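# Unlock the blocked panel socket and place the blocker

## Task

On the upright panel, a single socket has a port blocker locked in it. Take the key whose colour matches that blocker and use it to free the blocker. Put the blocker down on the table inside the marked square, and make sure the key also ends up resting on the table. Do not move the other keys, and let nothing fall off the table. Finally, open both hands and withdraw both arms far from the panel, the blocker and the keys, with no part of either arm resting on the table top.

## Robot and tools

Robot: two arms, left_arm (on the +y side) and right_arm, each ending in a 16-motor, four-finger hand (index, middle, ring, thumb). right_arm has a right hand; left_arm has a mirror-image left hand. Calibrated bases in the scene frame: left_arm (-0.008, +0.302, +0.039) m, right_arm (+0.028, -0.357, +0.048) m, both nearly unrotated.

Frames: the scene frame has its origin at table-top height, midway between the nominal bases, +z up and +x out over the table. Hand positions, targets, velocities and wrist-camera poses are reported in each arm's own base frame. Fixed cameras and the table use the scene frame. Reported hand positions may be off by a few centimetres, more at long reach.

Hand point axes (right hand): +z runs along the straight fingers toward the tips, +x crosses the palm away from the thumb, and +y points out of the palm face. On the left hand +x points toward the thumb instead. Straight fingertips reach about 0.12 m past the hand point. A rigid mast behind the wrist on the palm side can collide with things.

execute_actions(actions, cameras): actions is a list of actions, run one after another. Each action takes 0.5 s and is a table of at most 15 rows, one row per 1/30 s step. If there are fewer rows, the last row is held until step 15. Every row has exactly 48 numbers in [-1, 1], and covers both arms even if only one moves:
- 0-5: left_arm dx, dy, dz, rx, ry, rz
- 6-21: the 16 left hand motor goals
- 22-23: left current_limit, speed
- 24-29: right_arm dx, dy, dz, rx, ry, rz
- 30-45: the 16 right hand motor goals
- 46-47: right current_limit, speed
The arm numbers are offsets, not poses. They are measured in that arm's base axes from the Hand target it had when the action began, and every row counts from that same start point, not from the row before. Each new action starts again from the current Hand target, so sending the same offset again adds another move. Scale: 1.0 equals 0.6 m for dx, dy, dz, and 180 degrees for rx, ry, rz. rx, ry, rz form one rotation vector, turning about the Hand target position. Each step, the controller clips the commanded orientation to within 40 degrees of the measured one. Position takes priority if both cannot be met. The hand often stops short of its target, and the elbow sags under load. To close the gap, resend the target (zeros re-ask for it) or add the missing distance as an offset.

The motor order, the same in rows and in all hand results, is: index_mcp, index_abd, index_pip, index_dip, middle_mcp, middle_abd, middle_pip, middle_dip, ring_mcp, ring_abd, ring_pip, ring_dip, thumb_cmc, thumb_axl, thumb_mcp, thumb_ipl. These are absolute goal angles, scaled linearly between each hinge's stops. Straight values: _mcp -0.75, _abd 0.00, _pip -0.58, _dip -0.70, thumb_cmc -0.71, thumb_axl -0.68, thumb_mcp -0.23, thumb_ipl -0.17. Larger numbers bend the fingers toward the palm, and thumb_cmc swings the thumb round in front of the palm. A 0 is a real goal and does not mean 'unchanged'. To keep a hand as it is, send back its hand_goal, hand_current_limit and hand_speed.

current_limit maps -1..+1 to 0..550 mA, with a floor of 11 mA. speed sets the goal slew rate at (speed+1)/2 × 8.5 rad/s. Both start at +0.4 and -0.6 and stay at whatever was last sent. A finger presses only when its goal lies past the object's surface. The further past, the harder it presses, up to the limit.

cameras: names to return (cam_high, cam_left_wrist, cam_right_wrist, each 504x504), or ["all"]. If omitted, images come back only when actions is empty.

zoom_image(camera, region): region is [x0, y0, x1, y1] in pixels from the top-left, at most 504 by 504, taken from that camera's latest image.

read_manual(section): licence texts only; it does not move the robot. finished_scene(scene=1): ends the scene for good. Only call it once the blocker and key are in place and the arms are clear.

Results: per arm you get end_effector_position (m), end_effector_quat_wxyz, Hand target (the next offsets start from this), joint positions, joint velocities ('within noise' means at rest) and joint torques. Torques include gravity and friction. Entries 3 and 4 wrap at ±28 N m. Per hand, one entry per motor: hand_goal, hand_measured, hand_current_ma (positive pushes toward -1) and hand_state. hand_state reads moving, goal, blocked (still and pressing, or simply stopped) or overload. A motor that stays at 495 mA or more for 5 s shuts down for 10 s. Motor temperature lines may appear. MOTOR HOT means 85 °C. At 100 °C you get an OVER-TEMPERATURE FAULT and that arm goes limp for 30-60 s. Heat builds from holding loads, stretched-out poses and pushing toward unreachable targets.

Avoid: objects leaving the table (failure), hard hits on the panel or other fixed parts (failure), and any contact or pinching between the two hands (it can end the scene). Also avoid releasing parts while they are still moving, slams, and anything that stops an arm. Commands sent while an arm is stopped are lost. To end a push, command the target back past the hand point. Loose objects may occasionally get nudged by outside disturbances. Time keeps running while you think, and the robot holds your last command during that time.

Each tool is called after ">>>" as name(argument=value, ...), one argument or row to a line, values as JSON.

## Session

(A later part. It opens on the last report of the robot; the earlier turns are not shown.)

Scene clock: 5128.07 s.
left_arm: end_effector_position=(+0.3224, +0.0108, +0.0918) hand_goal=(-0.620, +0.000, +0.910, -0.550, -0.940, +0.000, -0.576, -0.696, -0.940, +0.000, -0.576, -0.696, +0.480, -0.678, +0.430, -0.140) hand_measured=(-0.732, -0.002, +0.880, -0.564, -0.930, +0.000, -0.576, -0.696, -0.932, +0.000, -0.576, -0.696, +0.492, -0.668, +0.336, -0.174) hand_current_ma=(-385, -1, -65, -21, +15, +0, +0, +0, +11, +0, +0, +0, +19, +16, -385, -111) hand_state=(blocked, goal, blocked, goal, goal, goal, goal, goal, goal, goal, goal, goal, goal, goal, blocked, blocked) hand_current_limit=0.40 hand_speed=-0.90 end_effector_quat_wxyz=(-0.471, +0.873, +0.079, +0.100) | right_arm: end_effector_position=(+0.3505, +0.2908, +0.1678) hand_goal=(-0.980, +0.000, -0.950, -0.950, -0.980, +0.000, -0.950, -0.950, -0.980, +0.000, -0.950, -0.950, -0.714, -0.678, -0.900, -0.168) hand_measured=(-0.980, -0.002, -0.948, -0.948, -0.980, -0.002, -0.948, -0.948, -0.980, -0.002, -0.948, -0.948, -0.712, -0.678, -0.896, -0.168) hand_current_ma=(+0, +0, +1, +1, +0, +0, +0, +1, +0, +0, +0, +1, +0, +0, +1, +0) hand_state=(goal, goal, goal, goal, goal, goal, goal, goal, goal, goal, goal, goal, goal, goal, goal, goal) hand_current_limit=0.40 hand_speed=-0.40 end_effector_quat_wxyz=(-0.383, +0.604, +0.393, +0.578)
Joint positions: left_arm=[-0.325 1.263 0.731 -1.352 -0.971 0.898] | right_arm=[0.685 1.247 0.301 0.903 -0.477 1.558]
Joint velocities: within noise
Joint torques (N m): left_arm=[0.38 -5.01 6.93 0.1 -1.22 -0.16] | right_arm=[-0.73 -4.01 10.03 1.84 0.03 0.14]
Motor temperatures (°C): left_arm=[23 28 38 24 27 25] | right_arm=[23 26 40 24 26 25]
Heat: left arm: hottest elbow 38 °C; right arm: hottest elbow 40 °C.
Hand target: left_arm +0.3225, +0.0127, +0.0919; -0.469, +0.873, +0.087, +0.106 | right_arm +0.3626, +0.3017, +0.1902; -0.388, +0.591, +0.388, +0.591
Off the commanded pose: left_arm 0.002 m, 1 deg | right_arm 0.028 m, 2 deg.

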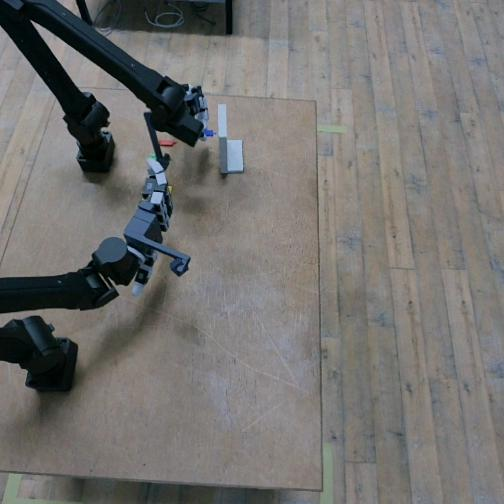

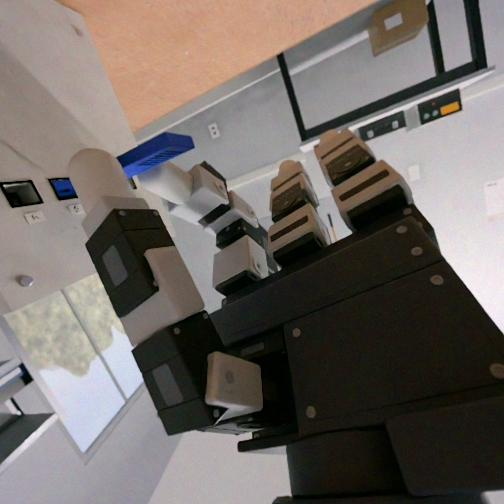

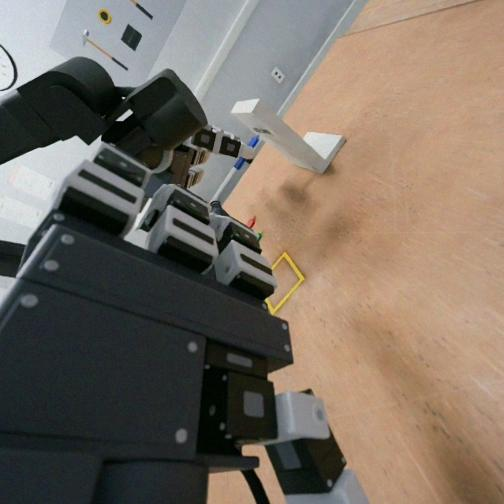

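>>> zoom_image(
  camera="cam_high",
  region=[204, 126, 222, 144],
)

>>> zoom_image(
  camera="cam_left_wrist",
  region=[48, 176, 84, 212],
)

>>> zoom_image(
  camera="cam_right_wrist",
  region=[248, 124, 266, 142],
)

Scaled by 28.000 from the camera's 504x504 image, which has a finer 720x720 frame.

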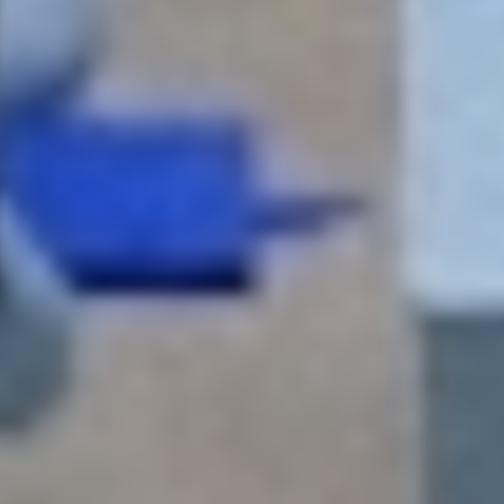

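Scaled by 14.000 from the camera's 504x504 image, which has a finer 720x720 frame.

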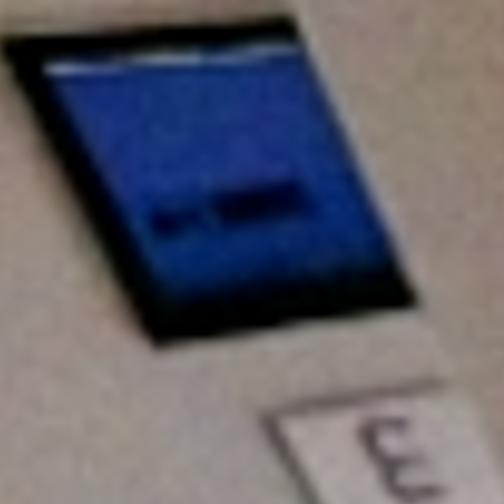

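Scaled by 28.000 from the camera's 504x504 image, which has a finer 720x720 frame.

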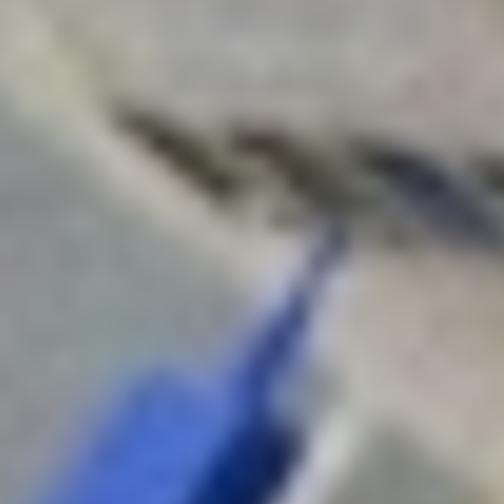

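>>> zoom_image(
  camera="cam_left_wrist",
  region=[110, 120, 200, 210],
)

>>> zoom_image(
  camera="cam_right_wrist",
  region=[228, 150, 252, 174],
)

>>> zoom_image(
  camera="cam_right_wrist",
  region=[242, 130, 266, 154],
)

Scaled by 5.600 from the camera's 504x504 image, which has a finer 720x720 frame.

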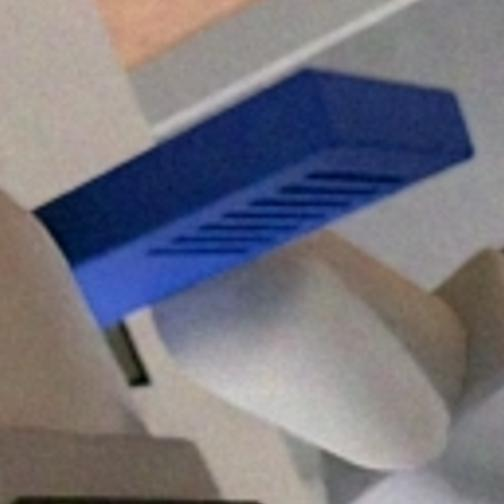

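Scaled by 21.000 from the camera's 504x504 image, which has a finer 720x720 frame.

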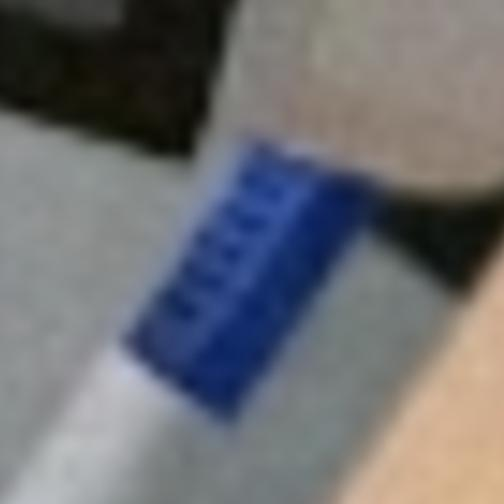

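Scaled by 21.000 from the camera's 504x504 image, which has a finer 720x720 frame.

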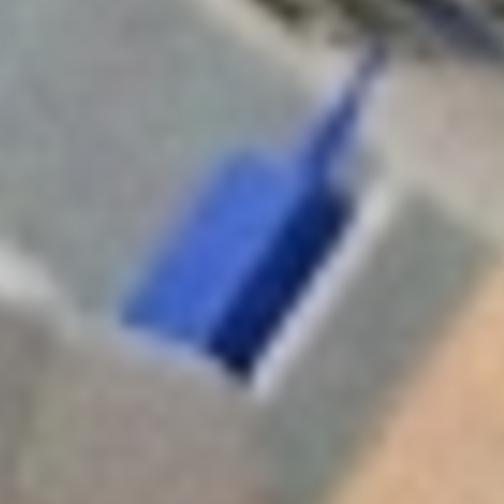

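>>> execute_actions(
  actions=[
    [[-0.0065,-0.0064,-0.0017,0,0,0,-0.62,0,0.91,-0.55,-0.94,0,-0.576,-0.696,-0.94,0,-0.576,-0.696,0.48,-0.678,0.43,-0.14,0.4,-0.9,0,0,0,0,0,0,-0.98,0,-0.95,-0.95,-0.98,0,-0.95,-0.95,-0.98,0,-0.95,-0.95,-0.714,-0.678,-0.9,-0.168,0.4,-0.4]],
    [[-0.0065,-0.0064,-0.0017,0,0,0,-0.62,0,0.91,-0.55,-0.94,0,-0.576,-0.696,-0.94,0,-0.576,-0.696,0.48,-0.678,0.43,-0.14,0.4,-0.9,0,0,0,0,0,0,-0.98,0,-0.95,-0.95,-0.98,0,-0.95,-0.95,-0.98,0,-0.95,-0.95,-0.714,-0.678,-0.9,-0.168,0.4,-0.4]],
  ],
)

Scene clock: 5417.23 s.
left_arm: end_effector_position=(+0.3222, +0.0055, +0.0919) hand_goal=(-0.620, +0.000, +0.910, -0.550, -0.940, +0.000, -0.576, -0.696, -0.940, +0.000, -0.576, -0.696, +0.480, -0.678, +0.430, -0.140) hand_measured=(-0.732, -0.002, +0.880, -0.564, -0.930, +0.000, -0.576, -0.696, -0.932, +0.000, -0.576, -0.696, +0.492, -0.668, +0.336, -0.174) hand_current_ma=(-385, -1, -65, -21, +15, +0, +0, +0, +11, +0, +0, +0, +19, +16, -385, -111) hand_state=(blocked, goal, blocked, goal, goal, goal, goal, goal, goal, goal, goal, goal, goal, goal, blocked, blocked) hand_current_limit=0.40 hand_speed=-0.90 end_effector_quat_wxyz=(-0.467, +0.872, +0.092, +0.110) | right_arm: end_effector_position=(+0.3505, +0.2908, +0.1678) hand_goal=(-0.980, +0.000, -0.950, -0.950, -0.980, +0.000, -0.950, -0.950, -0.980, +0.000, -0.950, -0.950, -0.714, -0.678, -0.900, -0.168) hand_measured=(-0.980, -0.002, -0.948, -0.948, -0.980, -0.002, -0.948, -0.948, -0.980, -0.002, -0.948, -0.948, -0.712, -0.678, -0.896, -0.168) hand_current_ma=(+0, +0, +1, +1, +0, +0, +0, +1, +0, +0, +0, +1, +0, +0, +1, +0) hand_state=(goal, goal, goal, goal, goal, goal, goal, goal, goal, goal, goal, goal, goal, goal, goal, goal) hand_current_limit=0.40 hand_speed=-0.40 end_effector_quat_wxyz=(-0.383, +0.604, +0.393, +0.578)
Joint positions: left_arm=[-0.347 1.263 0.726 -1.363 -0.965 0.841] | right_arm=[0.685 1.247 0.301 0.903 -0.477 1.558]
Joint torques (N m): left_arm=[-0.79 -4.84 6.63 -0.99 -1 -0.14] | right_arm=[-0.79 -3.96 9.99 1.85 0.04 0.14]
Motor temperatures (°C): left_arm=[23 28 33 24 28 25] | right_arm=[23 26 40 24 26 25]
Heat: left arm: hottest elbow 33 °C; right arm: hottest elbow 40 °C.
Hand target: left_arm +0.3148, +0.0050, +0.0899; -0.469, +0.873, +0.088, +0.106 | right_arm +0.3626, +0.3017, +0.1902; -0.388, +0.591, +0.388, +0.591
Off the commanded pose: left_arm 0.008 m, 1 deg | right_arm 0.028 m, 2 deg.

>>> execute_actions(
  actions=[],
)

Scene clock: 5461.73 s.
left_arm: end_effector_position=(+0.3222, +0.0055, +0.0919) hand_goal=(-0.620, +0.000, +0.910, -0.550, -0.940, +0.000, -0.576, -0.696, -0.940, +0.000, -0.576, -0.696, +0.480, -0.678, +0.430, -0.140) hand_measured=(-0.732, -0.002, +0.880, -0.564, -0.930, +0.000, -0.576, -0.696, -0.932, +0.000, -0.576, -0.696, +0.492, -0.668, +0.336, -0.174) hand_current_ma=(-385, -1, -65, -21, +15, +0, +0, +0, +11, +0, +0, +0, +19, +16, -385, -111) hand_state=(blocked, goal, blocked, goal, goal, goal, goal, goal, goal, goal, goal, goal, goal, goal, blocked, blocked) hand_current_limit=0.40 hand_speed=-0.90 end_effector_quat_wxyz=(-0.467, +0.872, +0.092, +0.110) | right_arm: end_effector_position=(+0.3505, +0.2908, +0.1678) hand_goal=(-0.980, +0.000, -0.950, -0.950, -0.980, +0.000, -0.950, -0.950, -0.980, +0.000, -0.950, -0.950, -0.714, -0.678, -0.900, -0.168) hand_measured=(-0.980, -0.002, -0.948, -0.948, -0.980, -0.002, -0.948, -0.948, -0.980, -0.002, -0.948, -0.948, -0.712, -0.678, -0.896, -0.168) hand_current_ma=(+0, +0, +1, +1, +0, +0, +0, +1, +0, +0, +0, +1, +0, +0, +1, +0) hand_state=(goal, goal, goal, goal, goal, goal, goal, goal, goal, goal, goal, goal, goal, goal, goal, goal) hand_current_limit=0.40 hand_speed=-0.40 end_effector_quat_wxyz=(-0.383, +0.604, +0.393, +0.578)
Joint positions: left_arm=[-0.347 1.263 0.726 -1.363 -0.965 0.84] | right_arm=[0.685 1.247 0.301 0.903 -0.477 1.558]
Joint velocities: within noise
Joint torques (N m): left_arm=[-0.67 -4.84 6.61 -1.01 -1 -0.17] | right_arm=[-0.73 -3.9 10.02 1.85 0.03 0.14]
Motor temperatures (°C): left_arm=[23 28 32 24 27 25] | right_arm=[23 26 40 24 26 25]
Heat: left arm: hottest elbow 32 °C; right arm: hottest elbow 40 °C.
Hand target: left_arm +0.3148, +0.0050, +0.0899; -0.469, +0.873, +0.087, +0.106 | right_arm +0.3626, +0.3017, +0.1902; -0.388, +0.591, +0.388, +0.591
Off the commanded pose: left_arm 0.008 m, 1 deg | right_arm 0.028 m, 2 deg.

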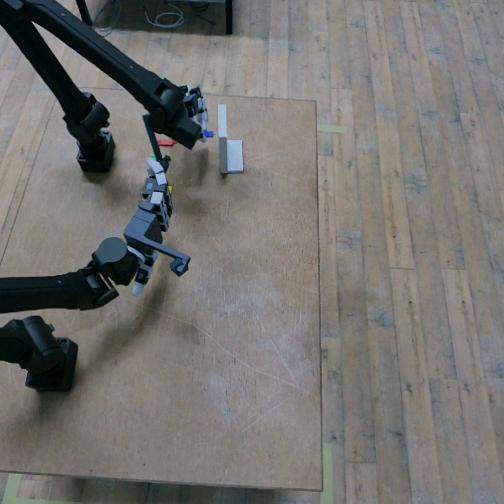

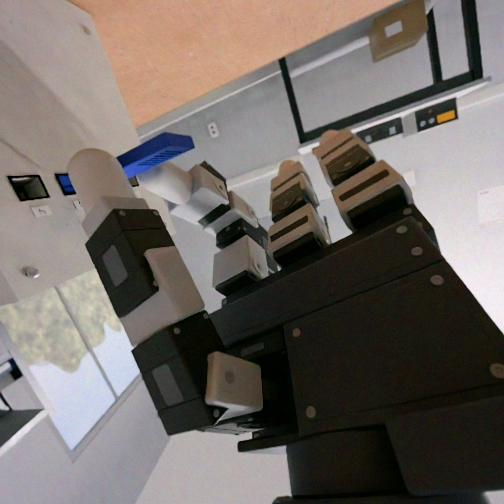

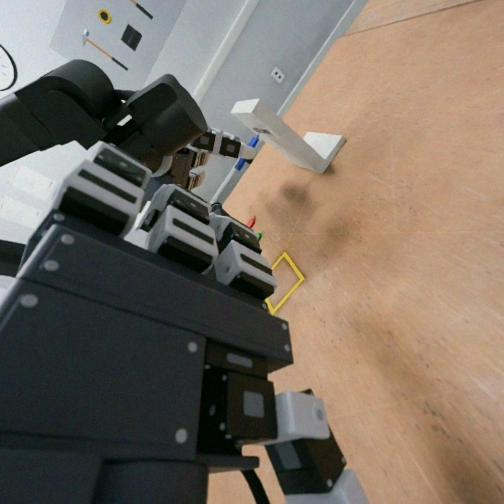

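>>> zoom_image(
  camera="cam_right_wrist",
  region=[244, 118, 280, 154],
)

>>> zoom_image(
  camera="cam_left_wrist",
  region=[40, 150, 110, 220],
)

>>> zoom_image(
  camera="cam_high",
  region=[196, 112, 232, 148],
)

Scaled by 14.000 from the camera's 504x504 image, which has a finer 720x720 frame.

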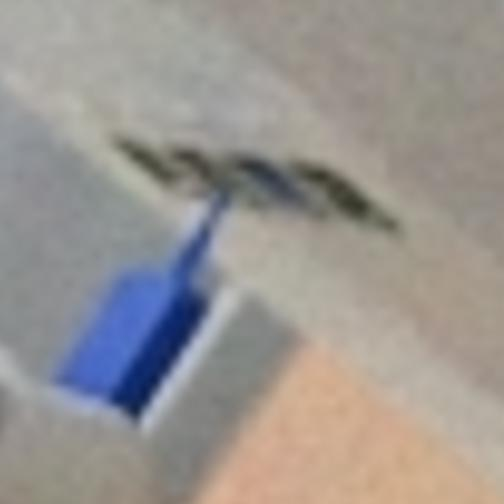

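Scaled by 7.200 from the camera's 504x504 image, which has a finer 720x720 frame.

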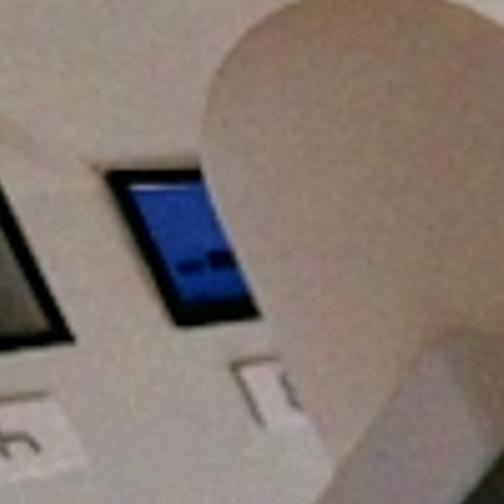

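Scaled by 14.000 from the camera's 504x504 image, which has a finer 720x720 frame.

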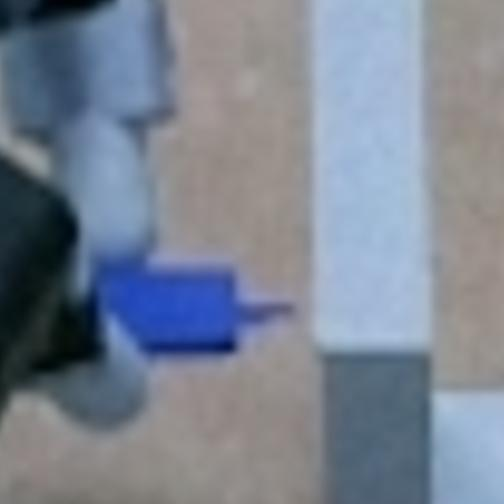

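>>> zoom_image(
  camera="cam_right_wrist",
  region=[250, 122, 274, 146],
)

Scaled by 21.000 from the camera's 504x504 image, which has a finer 720x720 frame.

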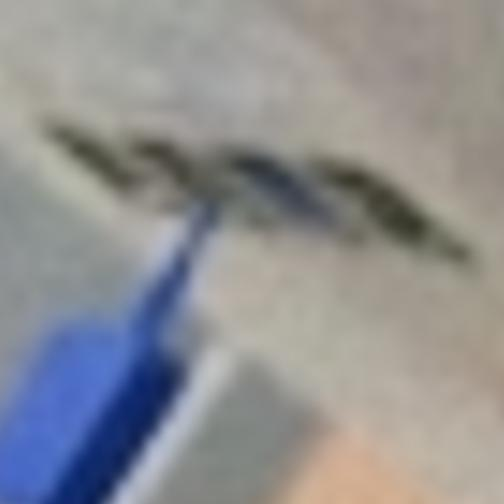

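>>> zoom_image(
  camera="cam_right_wrist",
  region=[238, 208, 274, 244],
)

>>> zoom_image(
  camera="cam_high",
  region=[144, 130, 184, 170],
)

>>> zoom_image(
  camera="cam_left_wrist",
  region=[52, 168, 82, 198],
)

Scaled by 14.000 from the camera's 504x504 image, which has a finer 720x720 frame.

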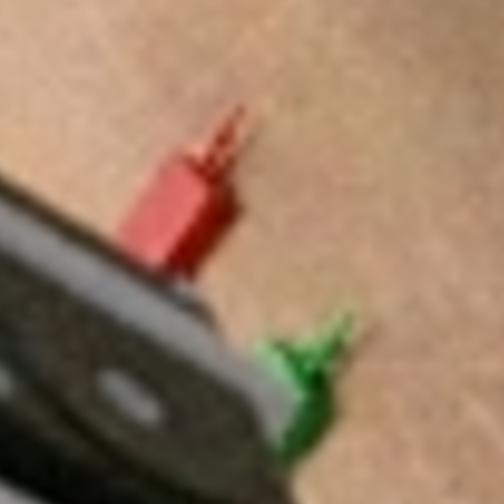

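Scaled by 12.600 from the camera's 504x504 image, which has a finer 720x720 frame.

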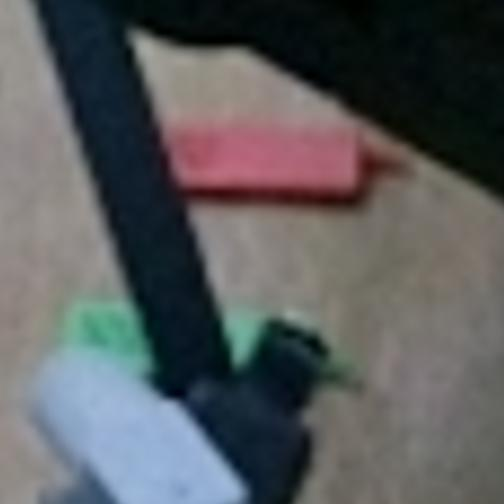

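Scaled by 16.800 from the camera's 504x504 image, which has a finer 720x720 frame.

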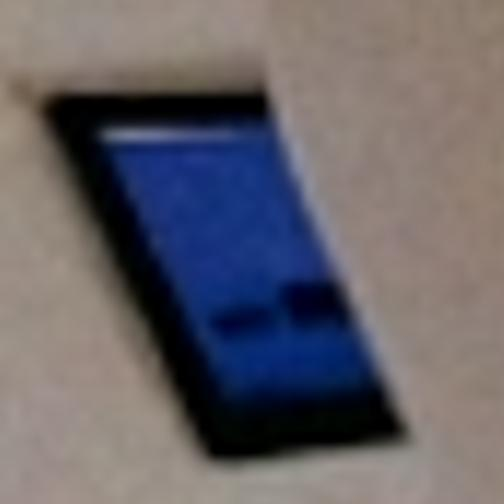

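>>> zoom_image(
  camera="cam_left_wrist",
  region=[4, 164, 54, 214],
)

Scaled by 10.080 from the camera's 504x504 image, which has a finer 720x720 frame.

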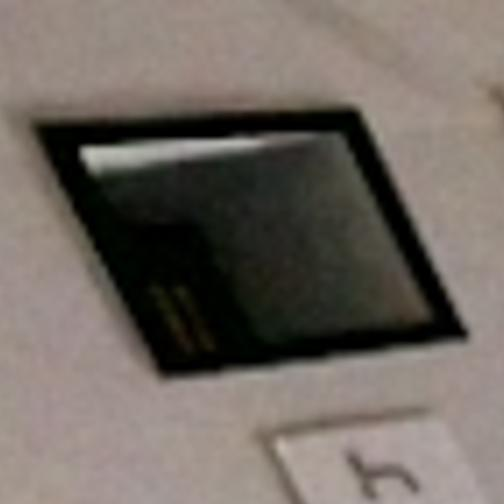

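>>> execute_actions(
  actions=[
    [[-0.008,-0.001,0.0,0,0,0,-0.62,0,0.91,-0.55,-0.94,0,-0.576,-0.696,-0.94,0,-0.576,-0.696,0.48,-0.678,0.43,-0.14,0.4,-0.9,0,0,0,0,0,0,-0.98,0,-0.95,-0.95,-0.98,0,-0.95,-0.95,-0.98,0,-0.95,-0.95,-0.714,-0.678,-0.9,-0.168,0.4,-0.4]],
    [[-0.01,-0.0012,0.0,0,0,0,-0.62,0,0.91,-0.55,-0.94,0,-0.576,-0.696,-0.94,0,-0.576,-0.696,0.48,-0.678,0.43,-0.14,0.4,-0.9,0,0,0,0,0,0,-0.98,0,-0.95,-0.95,-0.98,0,-0.95,-0.95,-0.98,0,-0.95,-0.95,-0.714,-0.678,-0.9,-0.168,0.4,-0.4]],
    [[-0.01,-0.0012,0.0,0,0,0,-0.62,0,0.91,-0.55,-0.94,0,-0.576,-0.696,-0.94,0,-0.576,-0.696,0.48,-0.678,0.43,-0.14,0.4,-0.9,0,0,0,0,0,0,-0.98,0,-0.95,-0.95,-0.98,0,-0.95,-0.95,-0.98,0,-0.95,-0.95,-0.714,-0.678,-0.9,-0.168,0.4,-0.4]],
  ],
  cameras=["cam_left_wrist","cam_right_wrist"],
)

Scene clock: 5654.30 s.
left_arm: end_effector_position=(+0.3037, +0.0038, +0.0903) hand_goal=(-0.620, +0.000, +0.910, -0.550, -0.940, +0.000, -0.576, -0.696, -0.940, +0.000, -0.576, -0.696, +0.480, -0.678, +0.430, -0.140) hand_measured=(-0.732, -0.002, +0.880, -0.564, -0.930, +0.000, -0.576, -0.696, -0.932, +0.000, -0.576, -0.696, +0.492, -0.668, +0.336, -0.174) hand_current_ma=(-385, -1, -65, -21, +15, +0, +0, +0, +11, +0, +0, +0, +19, +16, -385, -111) hand_state=(blocked, goal, blocked, goal, goal, goal, goal, goal, goal, goal, goal, goal, goal, goal, blocked, blocked) hand_current_limit=0.40 hand_speed=-0.90 end_effector_quat_wxyz=(-0.468, +0.872, +0.091, +0.108) | right_arm: end_effector_position=(+0.3505, +0.2908, +0.1678) hand_goal=(-0.980, +0.000, -0.950, -0.950, -0.980, +0.000, -0.950, -0.950, -0.980, +0.000, -0.950, -0.950, -0.714, -0.678, -0.900, -0.168) hand_measured=(-0.980, -0.002, -0.948, -0.948, -0.980, -0.002, -0.948, -0.948, -0.980, -0.002, -0.948, -0.948, -0.712, -0.678, -0.896, -0.168) hand_current_ma=(+0, +0, +1, +1, +0, +0, +0, +1, +0, +0, +0, +1, +0, +0, +1, +0) hand_state=(goal, goal, goal, goal, goal, goal, goal, goal, goal, goal, goal, goal, goal, goal, goal, goal) hand_current_limit=0.40 hand_speed=-0.40 end_effector_quat_wxyz=(-0.383, +0.604, +0.393, +0.578)
Joint positions: left_arm=[-0.377 1.231 0.692 -1.406 -0.954 0.791] | right_arm=[0.685 1.247 0.301 0.903 -0.477 1.558]
Joint torques (N m): left_arm=[-0.79 -4.42 6.82 -1.16 -0.97 -0.13] | right_arm=[-0.73 -3.96 10 1.88 0.03 0.15]
Heat: left arm: hottest elbow 31 °C; right arm: hottest elbow 40 °C.
Hand target: left_arm +0.2980, +0.0029, +0.0900; -0.469, +0.873, +0.087, +0.106 | right_arm +0.3626, +0.3017, +0.1902; -0.388, +0.591, +0.388, +0.591
Off the commanded pose: left_arm 0.006 m, 0 deg | right_arm 0.028 m, 2 deg.
Images, in order (width x height): cam_left_wrist 504x504, cam_right_wrist 504x504.

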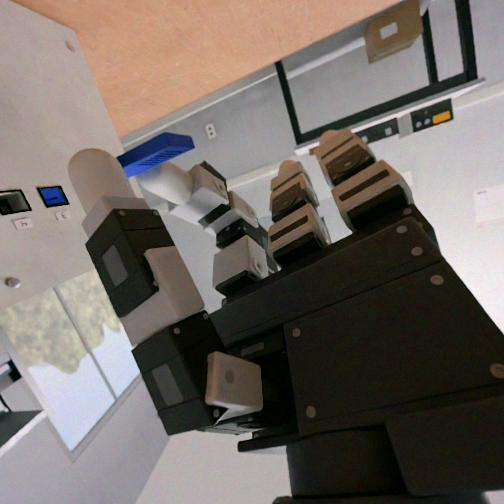

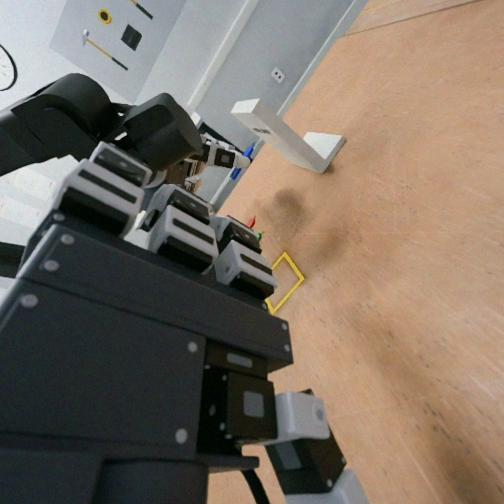

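>>> zoom_image(
  camera="cam_left_wrist",
  region=[32, 176, 72, 216],
)

>>> zoom_image(
  camera="cam_right_wrist",
  region=[244, 118, 280, 154],
)

Scaled by 12.600 from the camera's 504x504 image, which has a finer 720x720 frame.

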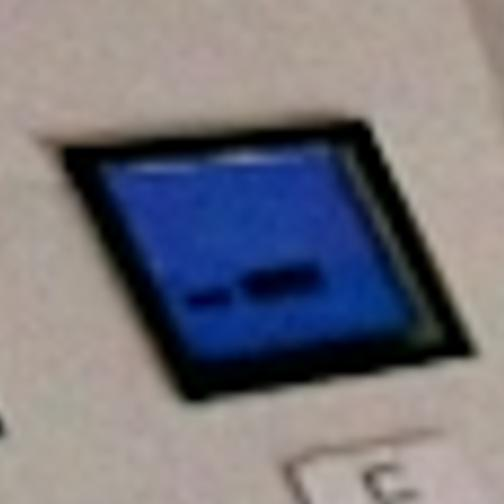

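Scaled by 14.000 from the camera's 504x504 image, which has a finer 720x720 frame.

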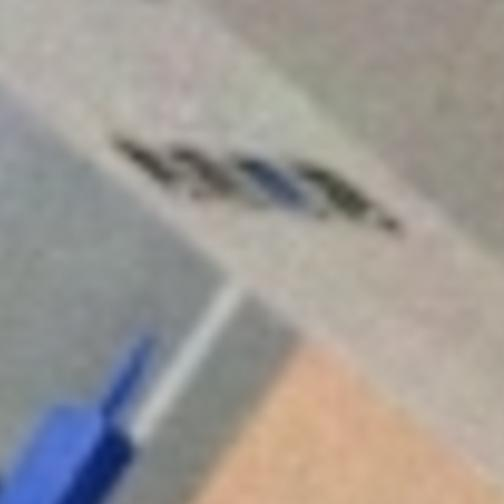

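>>> zoom_image(
  camera="cam_right_wrist",
  region=[244, 138, 260, 154],
)

>>> execute_actions(
  actions=[],
  cameras=["cam_high"],
)

>>> zoom_image(
  camera="cam_high",
  region=[200, 124, 220, 144],
)

Scaled by 31.500 from the camera's 504x504 image, which has a finer 720x720 frame.

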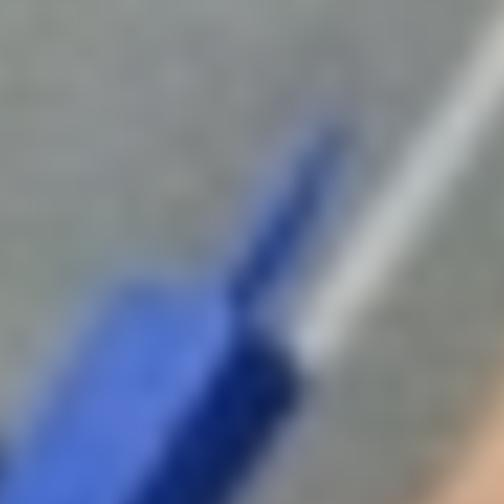

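Scene clock: 5673.00 s.
left_arm: end_effector_position=(+0.3038, +0.0038, +0.0903) hand_goal=(-0.620, +0.000, +0.910, -0.550, -0.940, +0.000, -0.576, -0.696, -0.940, +0.000, -0.576, -0.696, +0.480, -0.678, +0.430, -0.140) hand_measured=(-0.732, -0.002, +0.880, -0.564, -0.930, +0.000, -0.576, -0.696, -0.932, +0.000, -0.576, -0.696, +0.492, -0.668, +0.336, -0.174) hand_current_ma=(-385, -1, -65, -21, +15, +0, +0, +0, +11, +0, +0, +0, +19, +16, -385, -111) hand_state=(blocked, goal, blocked, goal, goal, goal, goal, goal, goal, goal, goal, goal, goal, goal, blocked, blocked) hand_current_limit=0.40 hand_speed=-0.90 end_effector_quat_wxyz=(-0.468, +0.872, +0.091, +0.108) | right_arm: end_effector_position=(+0.3505, +0.2908, +0.1678) hand_goal=(-0.980, +0.000, -0.950, -0.950, -0.980, +0.000, -0.950, -0.950, -0.980, +0.000, -0.950, -0.950, -0.714, -0.678, -0.900, -0.168) hand_measured=(-0.980, -0.002, -0.948, -0.948, -0.980, -0.002, -0.948, -0.948, -0.980, -0.002, -0.948, -0.948, -0.712, -0.678, -0.896, -0.168) hand_current_ma=(+0, +0, +1, +1, +0, +0, +0, +1, +0, +0, +0, +1, +0, +0, +1, +0) hand_state=(goal, goal, goal, goal, goal, goal, goal, goal, goal, goal, goal, goal, goal, goal, goal, goal) hand_current_limit=0.40 hand_speed=-0.40 end_effector_quat_wxyz=(-0.383, +0.604, +0.393, +0.578)
Joint positions: left_arm=[-0.377 1.231 0.692 -1.406 -0.954 0.791] | right_arm=[0.685 1.247 0.301 0.903 -0.477 1.558]
Joint velocities: within noise
Joint torques (N m): left_arm=[-0.73 -4.37 6.83 -1.1 -0.97 -0.17] | right_arm=[-0.79 -3.96 10.03 1.87 0.04 0.14]
Motor temperatures (°C): left_arm=[23 27 32 24 27 25] | right_arm=[23 25 40 24 25 25]
Heat: left arm: hottest elbow 32 °C; right arm: hottest elbow 40 °C.
Hand target: left_arm +0.2980, +0.0029, +0.0900; -0.469, +0.873, +0.087, +0.106 | right_arm +0.3626, +0.3017, +0.1902; -0.388, +0.591, +0.388, +0.591
Off the commanded pose: left_arm 0.006 m, 0 deg | right_arm 0.028 m, 2 deg.
Images, in order (width x height): cam_high 504x504.

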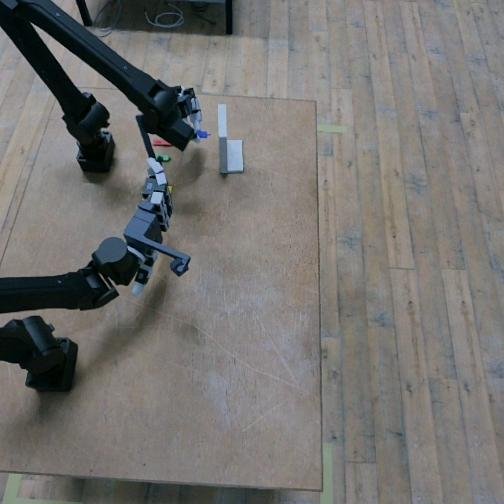

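Scaled by 25.200 from the camera's 504x504 image, which has a finer 720x720 frame.

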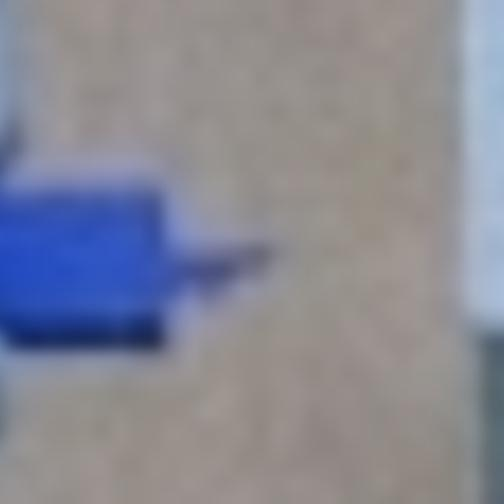

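>>> execute_actions(
  actions=[],
  cameras=["all"],
)

>>> zoom_image(
  camera="cam_left_wrist",
  region=[66, 126, 206, 216],
)

Scene clock: 5706.53 s.
left_arm: end_effector_position=(+0.3038, +0.0038, +0.0903) hand_goal=(-0.620, +0.000, +0.910, -0.550, -0.940, +0.000, -0.576, -0.696, -0.940, +0.000, -0.576, -0.696, +0.480, -0.678, +0.430, -0.140) hand_measured=(-0.732, -0.002, +0.880, -0.564, -0.930, +0.000, -0.576, -0.696, -0.932, +0.000, -0.576, -0.696, +0.492, -0.668, +0.336, -0.174) hand_current_ma=(-385, -1, -65, -21, +15, +0, +0, +0, +11, +0, +0, +0, +19, +16, -385, -111) hand_state=(blocked, goal, blocked, goal, goal, goal, goal, goal, goal, goal, goal, goal, goal, goal, blocked, blocked) hand_current_limit=0.40 hand_speed=-0.90 end_effector_quat_wxyz=(-0.468, +0.872, +0.091, +0.108) | right_arm: end_effector_position=(+0.3505, +0.2908, +0.1678) hand_goal=(-0.980, +0.000, -0.950, -0.950, -0.980, +0.000, -0.950, -0.950, -0.980, +0.000, -0.950, -0.950, -0.714, -0.678, -0.900, -0.168) hand_measured=(-0.980, -0.002, -0.948, -0.948, -0.980, -0.002, -0.948, -0.948, -0.980, -0.002, -0.948, -0.948, -0.712, -0.678, -0.896, -0.168) hand_current_ma=(+0, +0, +1, +1, +0, +0, +0, +1, +0, +0, +0, +1, +0, +0, +1, +0) hand_state=(goal, goal, goal, goal, goal, goal, goal, goal, goal, goal, goal, goal, goal, goal, goal, goal) hand_current_limit=0.40 hand_speed=-0.40 end_effector_quat_wxyz=(-0.383, +0.604, +0.393, +0.578)
Joint positions: left_arm=[-0.377 1.231 0.692 -1.406 -0.954 0.791] | right_arm=[0.685 1.247 0.301 0.903 -0.477 1.558]
Joint velocities: within noise
Joint torques (N m): left_arm=[-0.79 -4.31 6.82 -1.11 -0.97 -0.16] | right_arm=[-0.73 -3.96 10.03 1.85 0.03 0.14]
Motor temperatures (°C): left_arm=[23 27 32 24 27 25] | right_arm=[23 25 40 24 25 25]
Heat: left arm: hottest elbow 32 °C; right arm: hottest elbow 40 °C.
Hand target: left_arm +0.2980, +0.0029, +0.0900; -0.469, +0.873, +0.087, +0.106 | right_arm +0.3626, +0.3017, +0.1902; -0.388, +0.591, +0.388, +0.591
Off the commanded pose: left_arm 0.006 m, 0 deg | right_arm 0.028 m, 2 deg.

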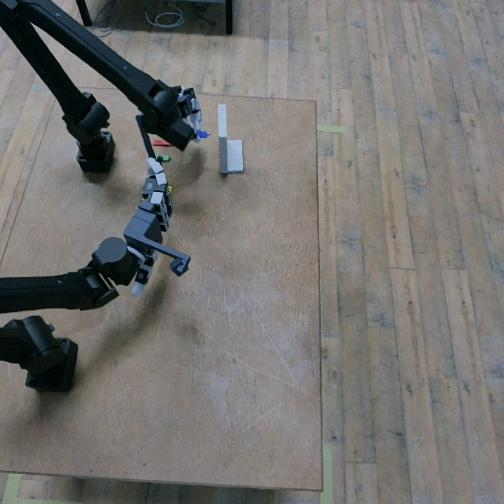

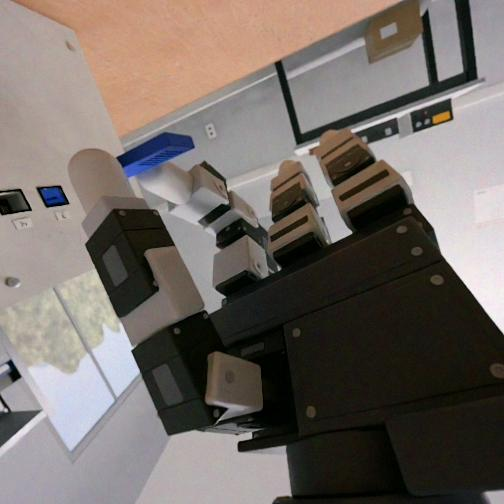

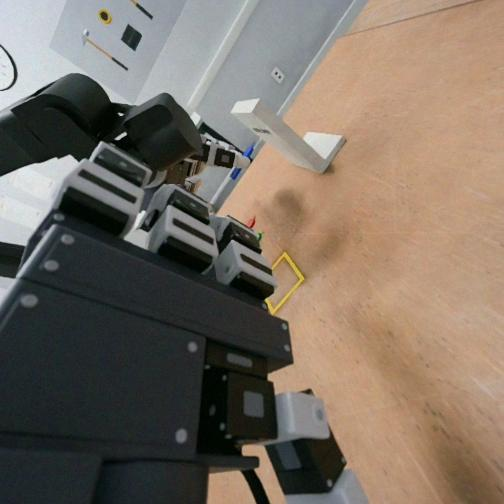

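Scaled by 3.600 from the camera's 504x504 image, which has a finer 720x720 frame.

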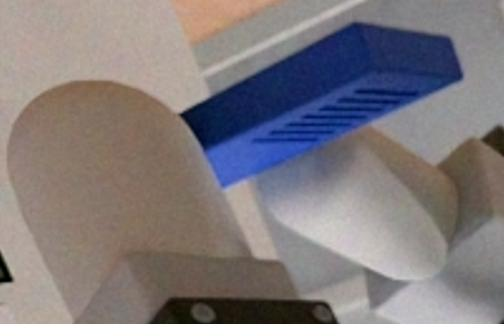

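>>> zoom_image(
  camera="cam_left_wrist",
  region=[114, 128, 198, 182],
)

Scaled by 6.000 from the camera's 504x504 image, which has a finer 720x720 frame.

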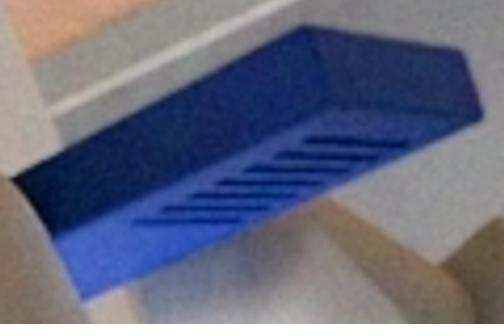

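>>> execute_actions(
  actions=[
    [[0.0085,0.0015,0.006,0,0,0,-0.62,0,0.91,-0.55,-0.94,0,-0.576,-0.696,-0.94,0,-0.576,-0.696,0.48,-0.678,0.43,-0.14,0.4,-0.9,0,0,0,0,0,0,-0.98,0,-0.95,-0.95,-0.98,0,-0.95,-0.95,-0.98,0,-0.95,-0.95,-0.714,-0.678,-0.9,-0.168,0.4,-0.4]],
    [[0.0085,0.0015,0.006,0,0,0,-0.62,0,0.91,-0.55,-0.94,0,-0.576,-0.696,-0.94,0,-0.576,-0.696,0.48,-0.678,0.43,-0.14,0.4,-0.9,0,0,0,0,0,0,-0.98,0,-0.95,-0.95,-0.98,0,-0.95,-0.95,-0.98,0,-0.95,-0.95,-0.714,-0.678,-0.9,-0.168,0.4,-0.4]],
    [[0.0075,0.001,0.004,0,0,0,-0.62,0,0.91,-0.55,-0.94,0,-0.576,-0.696,-0.94,0,-0.576,-0.696,0.48,-0.678,0.43,-0.14,0.4,-0.9,0,0,0,0,0,0,-0.98,0,-0.95,-0.95,-0.98,0,-0.95,-0.95,-0.98,0,-0.95,-0.95,-0.714,-0.678,-0.9,-0.168,0.4,-0.4]],
  ],
)

Scene clock: 5890.17 s.
left_arm: end_effector_position=(+0.3019, +0.0067, +0.0896) hand_goal=(-0.620, +0.000, +0.910, -0.550, -0.940, +0.000, -0.576, -0.696, -0.940, +0.000, -0.576, -0.696, +0.480, -0.678, +0.430, -0.140) hand_measured=(-0.732, -0.002, +0.880, -0.564, -0.930, +0.000, -0.576, -0.696, -0.932, +0.000, -0.576, -0.696, +0.492, -0.668, +0.336, -0.174) hand_current_ma=(-385, -1, -65, -21, +15, +0, +0, +0, +11, +0, +0, +0, +19, +16, -385, -111) hand_state=(blocked, goal, blocked, goal, goal, goal, goal, goal, goal, goal, goal, goal, goal, goal, blocked, blocked) hand_current_limit=0.40 hand_speed=-0.90 end_effector_quat_wxyz=(-0.472, +0.872, +0.081, +0.100) | right_arm: end_effector_position=(+0.3505, +0.2908, +0.1678) hand_goal=(-0.980, +0.000, -0.950, -0.950, -0.980, +0.000, -0.950, -0.950, -0.980, +0.000, -0.950, -0.950, -0.714, -0.678, -0.900, -0.168) hand_measured=(-0.980, -0.002, -0.948, -0.948, -0.980, -0.002, -0.948, -0.948, -0.980, -0.002, -0.948, -0.948, -0.712, -0.678, -0.896, -0.168) hand_current_ma=(+0, +0, +1, +1, +0, +0, +0, +1, +0, +0, +0, +1, +0, +0, +1, +0) hand_state=(goal, goal, goal, goal, goal, goal, goal, goal, goal, goal, goal, goal, goal, goal, goal, goal) hand_current_limit=0.40 hand_speed=-0.40 end_effector_quat_wxyz=(-0.383, +0.604, +0.393, +0.578)
Joint positions: left_arm=[-0.368 1.231 0.692 -1.406 -0.959 0.821] | right_arm=[0.685 1.247 0.301 0.903 -0.477 1.558]
Joint torques (N m): left_arm=[0.79 -3.72 9.87 -0.81 -1.19 0.01] | right_arm=[-0.73 -4.01 10.02 1.87 0.03 0.14]
Heat: left arm: hottest elbow 32 °C; right arm: hottest elbow 40 °C.
Hand target: left_arm +0.3127, +0.0053, +0.0996; -0.469, +0.873, +0.087, +0.106 | right_arm +0.3626, +0.3017, +0.1902; -0.388, +0.591, +0.388, +0.591
Off the commanded pose: left_arm 0.015 m, 1 deg | right_arm 0.028 m, 2 deg.

>>> execute_actions(
  actions=[
    [[0.01,-0.0005,0.001,0.0008,-0.0066,0.0001,-0.62,0,0.91,-0.55,-0.94,0,-0.576,-0.696,-0.94,0,-0.576,-0.696,0.48,-0.678,0.43,-0.14,0.4,-0.9,0,0,0,0,0,0,-0.98,0,-0.95,-0.95,-0.98,0,-0.95,-0.95,-0.98,0,-0.95,-0.95,-0.714,-0.678,-0.9,-0.168,0.4,-0.4]],
    [[0.01,-0.0005,0.001,0,0,0,-0.62,0,0.91,-0.55,-0.94,0,-0.576,-0.696,-0.94,0,-0.576,-0.696,0.48,-0.678,0.43,-0.14,0.4,-0.9,0,0,0,0,0,0,-0.98,0,-0.95,-0.95,-0.98,0,-0.95,-0.95,-0.98,0,-0.95,-0.95,-0.714,-0.678,-0.9,-0.168,0.4,-0.4]],
  ],
)

Scene clock: 5921.33 s.
left_arm: end_effector_position=(+0.3060, +0.0088, +0.0919) hand_goal=(-0.620, +0.000, +0.910, -0.550, -0.940, +0.000, -0.576, -0.696, -0.940, +0.000, -0.576, -0.696, +0.480, -0.678, +0.430, -0.140) hand_measured=(-0.732, -0.002, +0.880, -0.564, -0.930, +0.000, -0.576, -0.696, -0.932, +0.000, -0.576, -0.696, +0.492, -0.668, +0.336, -0.174) hand_current_ma=(-385, -1, -65, -21, +15, +0, +0, +0, +11, +0, +0, +0, +19, +16, -385, -111) hand_state=(blocked, goal, blocked, goal, goal, goal, goal, goal, goal, goal, goal, goal, goal, goal, blocked, blocked) hand_current_limit=0.40 hand_speed=-0.90 end_effector_quat_wxyz=(-0.475, +0.870, +0.083, +0.104) | right_arm: end_effector_position=(+0.3505, +0.2908, +0.1678) hand_goal=(-0.980, +0.000, -0.950, -0.950, -0.980, +0.000, -0.950, -0.950, -0.980, +0.000, -0.950, -0.950, -0.714, -0.678, -0.900, -0.168) hand_measured=(-0.980, -0.002, -0.948, -0.948, -0.980, -0.002, -0.948, -0.948, -0.980, -0.002, -0.948, -0.948, -0.712, -0.678, -0.896, -0.168) hand_current_ma=(+0, +0, +1, +1, +0, +0, +0, +1, +0, +0, +0, +1, +0, +0, +1, +0) hand_state=(goal, goal, goal, goal, goal, goal, goal, goal, goal, goal, goal, goal, goal, goal, goal, goal) hand_current_limit=0.40 hand_speed=-0.40 end_effector_quat_wxyz=(-0.383, +0.604, +0.393, +0.578)
Joint positions: left_arm=[-0.361 1.235 0.698 -1.401 -0.971 0.826] | right_arm=[0.685 1.247 0.301 0.903 -0.477 1.558]
Joint torques (N m): left_arm=[0.85 -2.73 10.62 0.06 -1.2 -0.05] | right_arm=[-0.67 -4.07 10.03 1.87 0.03 0.15]
Heat: left arm: hottest elbow 34 °C; right arm: hottest elbow 40 °C.
Hand target: left_arm +0.3246, +0.0048, +0.1007; -0.469, +0.871, +0.092, +0.115 | right_arm +0.3626, +0.3017, +0.1902; -0.388, +0.591, +0.388, +0.591
Off the commanded pose: left_arm 0.021 m, 2 deg | right_arm 0.028 m, 2 deg.

>>> execute_actions(
  actions=[
    [[0.0133,-0.0018,-0.002,0.0003,-0.003,0.0001,-0.62,0,0.91,-0.55,-0.94,0,-0.576,-0.696,-0.94,0,-0.576,-0.696,0.48,-0.678,0.43,-0.14,0.4,-0.9,0,0,0,0,0,0,-0.98,0,-0.95,-0.95,-0.98,0,-0.95,-0.95,-0.98,0,-0.95,-0.95,-0.714,-0.678,-0.9,-0.168,0.4,-0.4]],
  ],
)

Scene clock: 5934.53 s.
left_arm: end_effector_position=(+0.3138, +0.0075, +0.0907) hand_goal=(-0.620, +0.000, +0.910, -0.550, -0.940, +0.000, -0.576, -0.696, -0.940, +0.000, -0.576, -0.696, +0.480, -0.678, +0.430, -0.140) hand_measured=(-0.732, -0.002, +0.880, -0.564, -0.930, +0.000, -0.576, -0.696, -0.932, +0.000, -0.576, -0.696, +0.492, -0.668, +0.336, -0.174) hand_current_ma=(-385, -1, -65, -21, +15, +0, +0, +0, +11, +0, +0, +0, +19, +16, -385, -111) hand_state=(blocked, goal, blocked, goal, goal, goal, goal, goal, goal, goal, goal, goal, goal, goal, blocked, blocked) hand_current_limit=0.40 hand_speed=-0.90 end_effector_quat_wxyz=(-0.475, +0.869, +0.085, +0.108) | right_arm: end_effector_position=(+0.3505, +0.2908, +0.1678) hand_goal=(-0.980, +0.000, -0.950, -0.950, -0.980, +0.000, -0.950, -0.950, -0.980, +0.000, -0.950, -0.950, -0.714, -0.678, -0.900, -0.168) hand_measured=(-0.980, -0.002, -0.948, -0.948, -0.980, -0.002, -0.948, -0.948, -0.980, -0.002, -0.948, -0.948, -0.712, -0.678, -0.896, -0.168) hand_current_ma=(+0, +0, +1, +1, +0, +0, +0, +1, +0, +0, +0, +1, +0, +0, +1, +0) hand_state=(goal, goal, goal, goal, goal, goal, goal, goal, goal, goal, goal, goal, goal, goal, goal, goal) hand_current_limit=0.40 hand_speed=-0.40 end_effector_quat_wxyz=(-0.383, +0.604, +0.393, +0.578)
Joint positions: left_arm=[-0.357 1.254 0.71 -1.381 -0.975 0.83] | right_arm=[0.685 1.247 0.301 0.903 -0.477 1.558]
Joint torques (N m): left_arm=[0.85 -2.9 10.58 -0.02 -1.21 -0.02] | right_arm=[-0.79 -3.96 9.99 1.84 0.03 0.15]
Heat: left arm: hottest elbow 35 °C; right arm: hottest elbow 40 °C.
Hand target: left_arm +0.3326, +0.0037, +0.0994; -0.469, +0.870, +0.095, +0.119 | right_arm +0.3626, +0.3017, +0.1902; -0.388, +0.591, +0.388, +0.591
Off the commanded pose: left_arm 0.021 m, 2 deg | right_arm 0.028 m, 2 deg.

>>> execute_actions(
  actions=[
    [[0.0133,-0.0018,-0.0018,0.0,0,0.0,-0.62,0,0.91,-0.55,-0.94,0,-0.576,-0.696,-0.94,0,-0.576,-0.696,0.48,-0.678,0.43,-0.14,0.4,-0.9,0,0,0,0,0,0,-0.98,0,-0.95,-0.95,-0.98,0,-0.95,-0.95,-0.98,0,-0.95,-0.95,-0.714,-0.678,-0.9,-0.168,0.4,-0.4]],
  ],
  cameras=["all"],
)

>>> zoom_image(
  camera="cam_right_wrist",
  region=[248, 122, 276, 150],
)

>>> zoom_image(
  camera="cam_high",
  region=[202, 124, 226, 148],
)

>>> zoom_image(
  camera="cam_left_wrist",
  region=[46, 160, 86, 200],
)

Scene clock: 5948.87 s.
left_arm: end_effector_position=(+0.3219, +0.0062, +0.0901) hand_goal=(-0.620, +0.000, +0.910, -0.550, -0.940, +0.000, -0.576, -0.696, -0.940, +0.000, -0.576, -0.696, +0.480, -0.678, +0.430, -0.140) hand_measured=(-0.732, -0.002, +0.880, -0.564, -0.930, +0.000, -0.576, -0.696, -0.932, +0.000, -0.576, -0.696, +0.492, -0.668, +0.336, -0.174) hand_current_ma=(-385, -1, -65, -21, +15, +0, +0, +0, +11, +0, +0, +0, +19, +16, -385, -111) hand_state=(blocked, goal, blocked, goal, goal, goal, goal, goal, goal, goal, goal, goal, goal, goal, blocked, blocked) hand_current_limit=0.40 hand_speed=-0.90 end_effector_quat_wxyz=(-0.475, +0.869, +0.085, +0.108) | right_arm: end_effector_position=(+0.3505, +0.2908, +0.1678) hand_goal=(-0.980, +0.000, -0.950, -0.950, -0.980, +0.000, -0.950, -0.950, -0.980, +0.000, -0.950, -0.950, -0.714, -0.678, -0.900, -0.168) hand_measured=(-0.980, -0.002, -0.948, -0.948, -0.980, -0.002, -0.948, -0.948, -0.980, -0.002, -0.948, -0.948, -0.712, -0.678, -0.896, -0.168) hand_current_ma=(+0, +0, +1, +1, +0, +0, +0, +1, +0, +0, +0, +1, +0, +0, +1, +0) hand_state=(goal, goal, goal, goal, goal, goal, goal, goal, goal, goal, goal, goal, goal, goal, goal, goal) hand_current_limit=0.40 hand_speed=-0.40 end_effector_quat_wxyz=(-0.383, +0.604, +0.393, +0.578)
Joint positions: left_arm=[-0.351 1.275 0.726 -1.368 -0.978 0.84] | right_arm=[0.685 1.247 0.301 0.903 -0.477 1.558]
Joint torques (N m): left_arm=[0.73 -3.14 10.58 0.06 -1.21 0.02] | right_arm=[-0.73 -3.9 10.03 1.85 0.04 0.14]
Heat: left arm: hottest elbow 35 °C; right arm: hottest elbow 40 °C.
Hand target: left_arm +0.3407, +0.0025, +0.0985; -0.469, +0.870, +0.094, +0.119 | right_arm +0.3626, +0.3017, +0.1902; -0.388, +0.591, +0.388, +0.591
Off the commanded pose: left_arm 0.021 m, 2 deg | right_arm 0.028 m, 2 deg.

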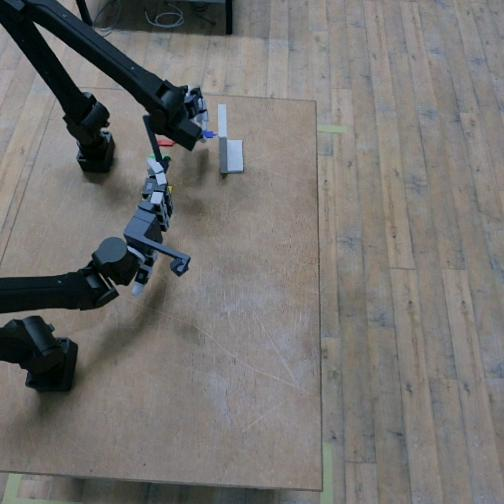

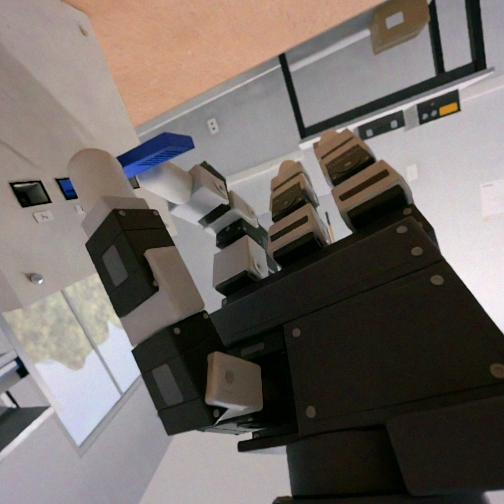

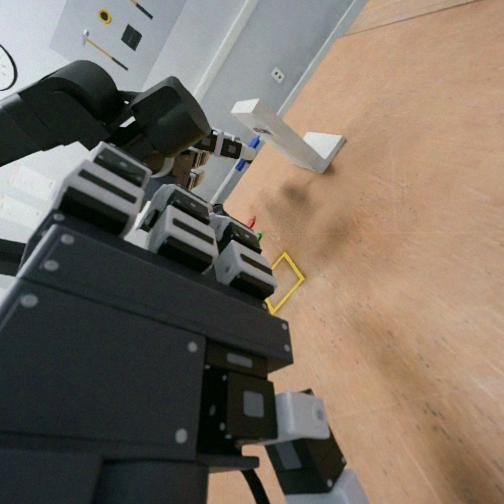

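Scaled by 18.000 from the camera's 504x504 image, which has a finer 720x720 frame.

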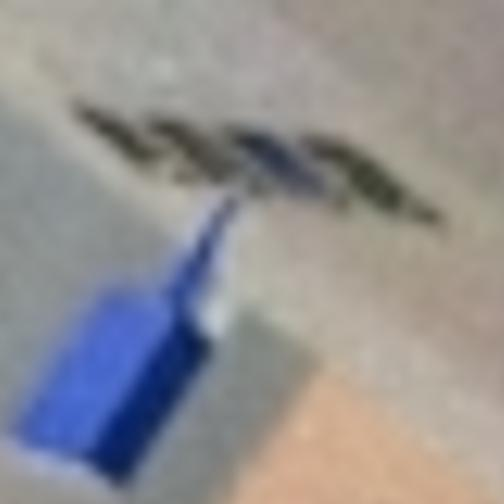

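Scaled by 21.000 from the camera's 504x504 image, which has a finer 720x720 frame.

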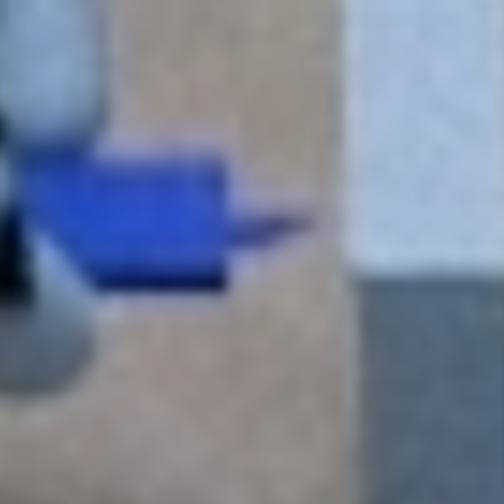

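Scaled by 12.600 from the camera's 504x504 image, which has a finer 720x720 frame.

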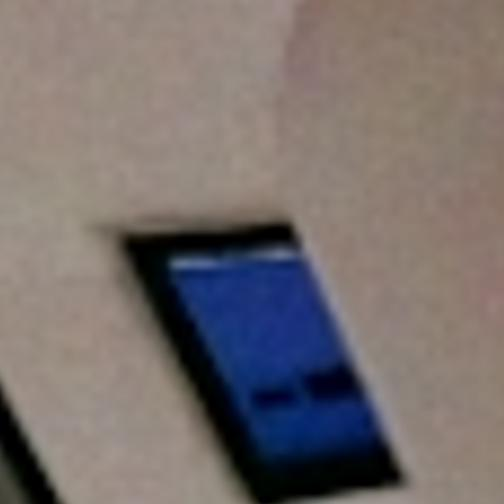

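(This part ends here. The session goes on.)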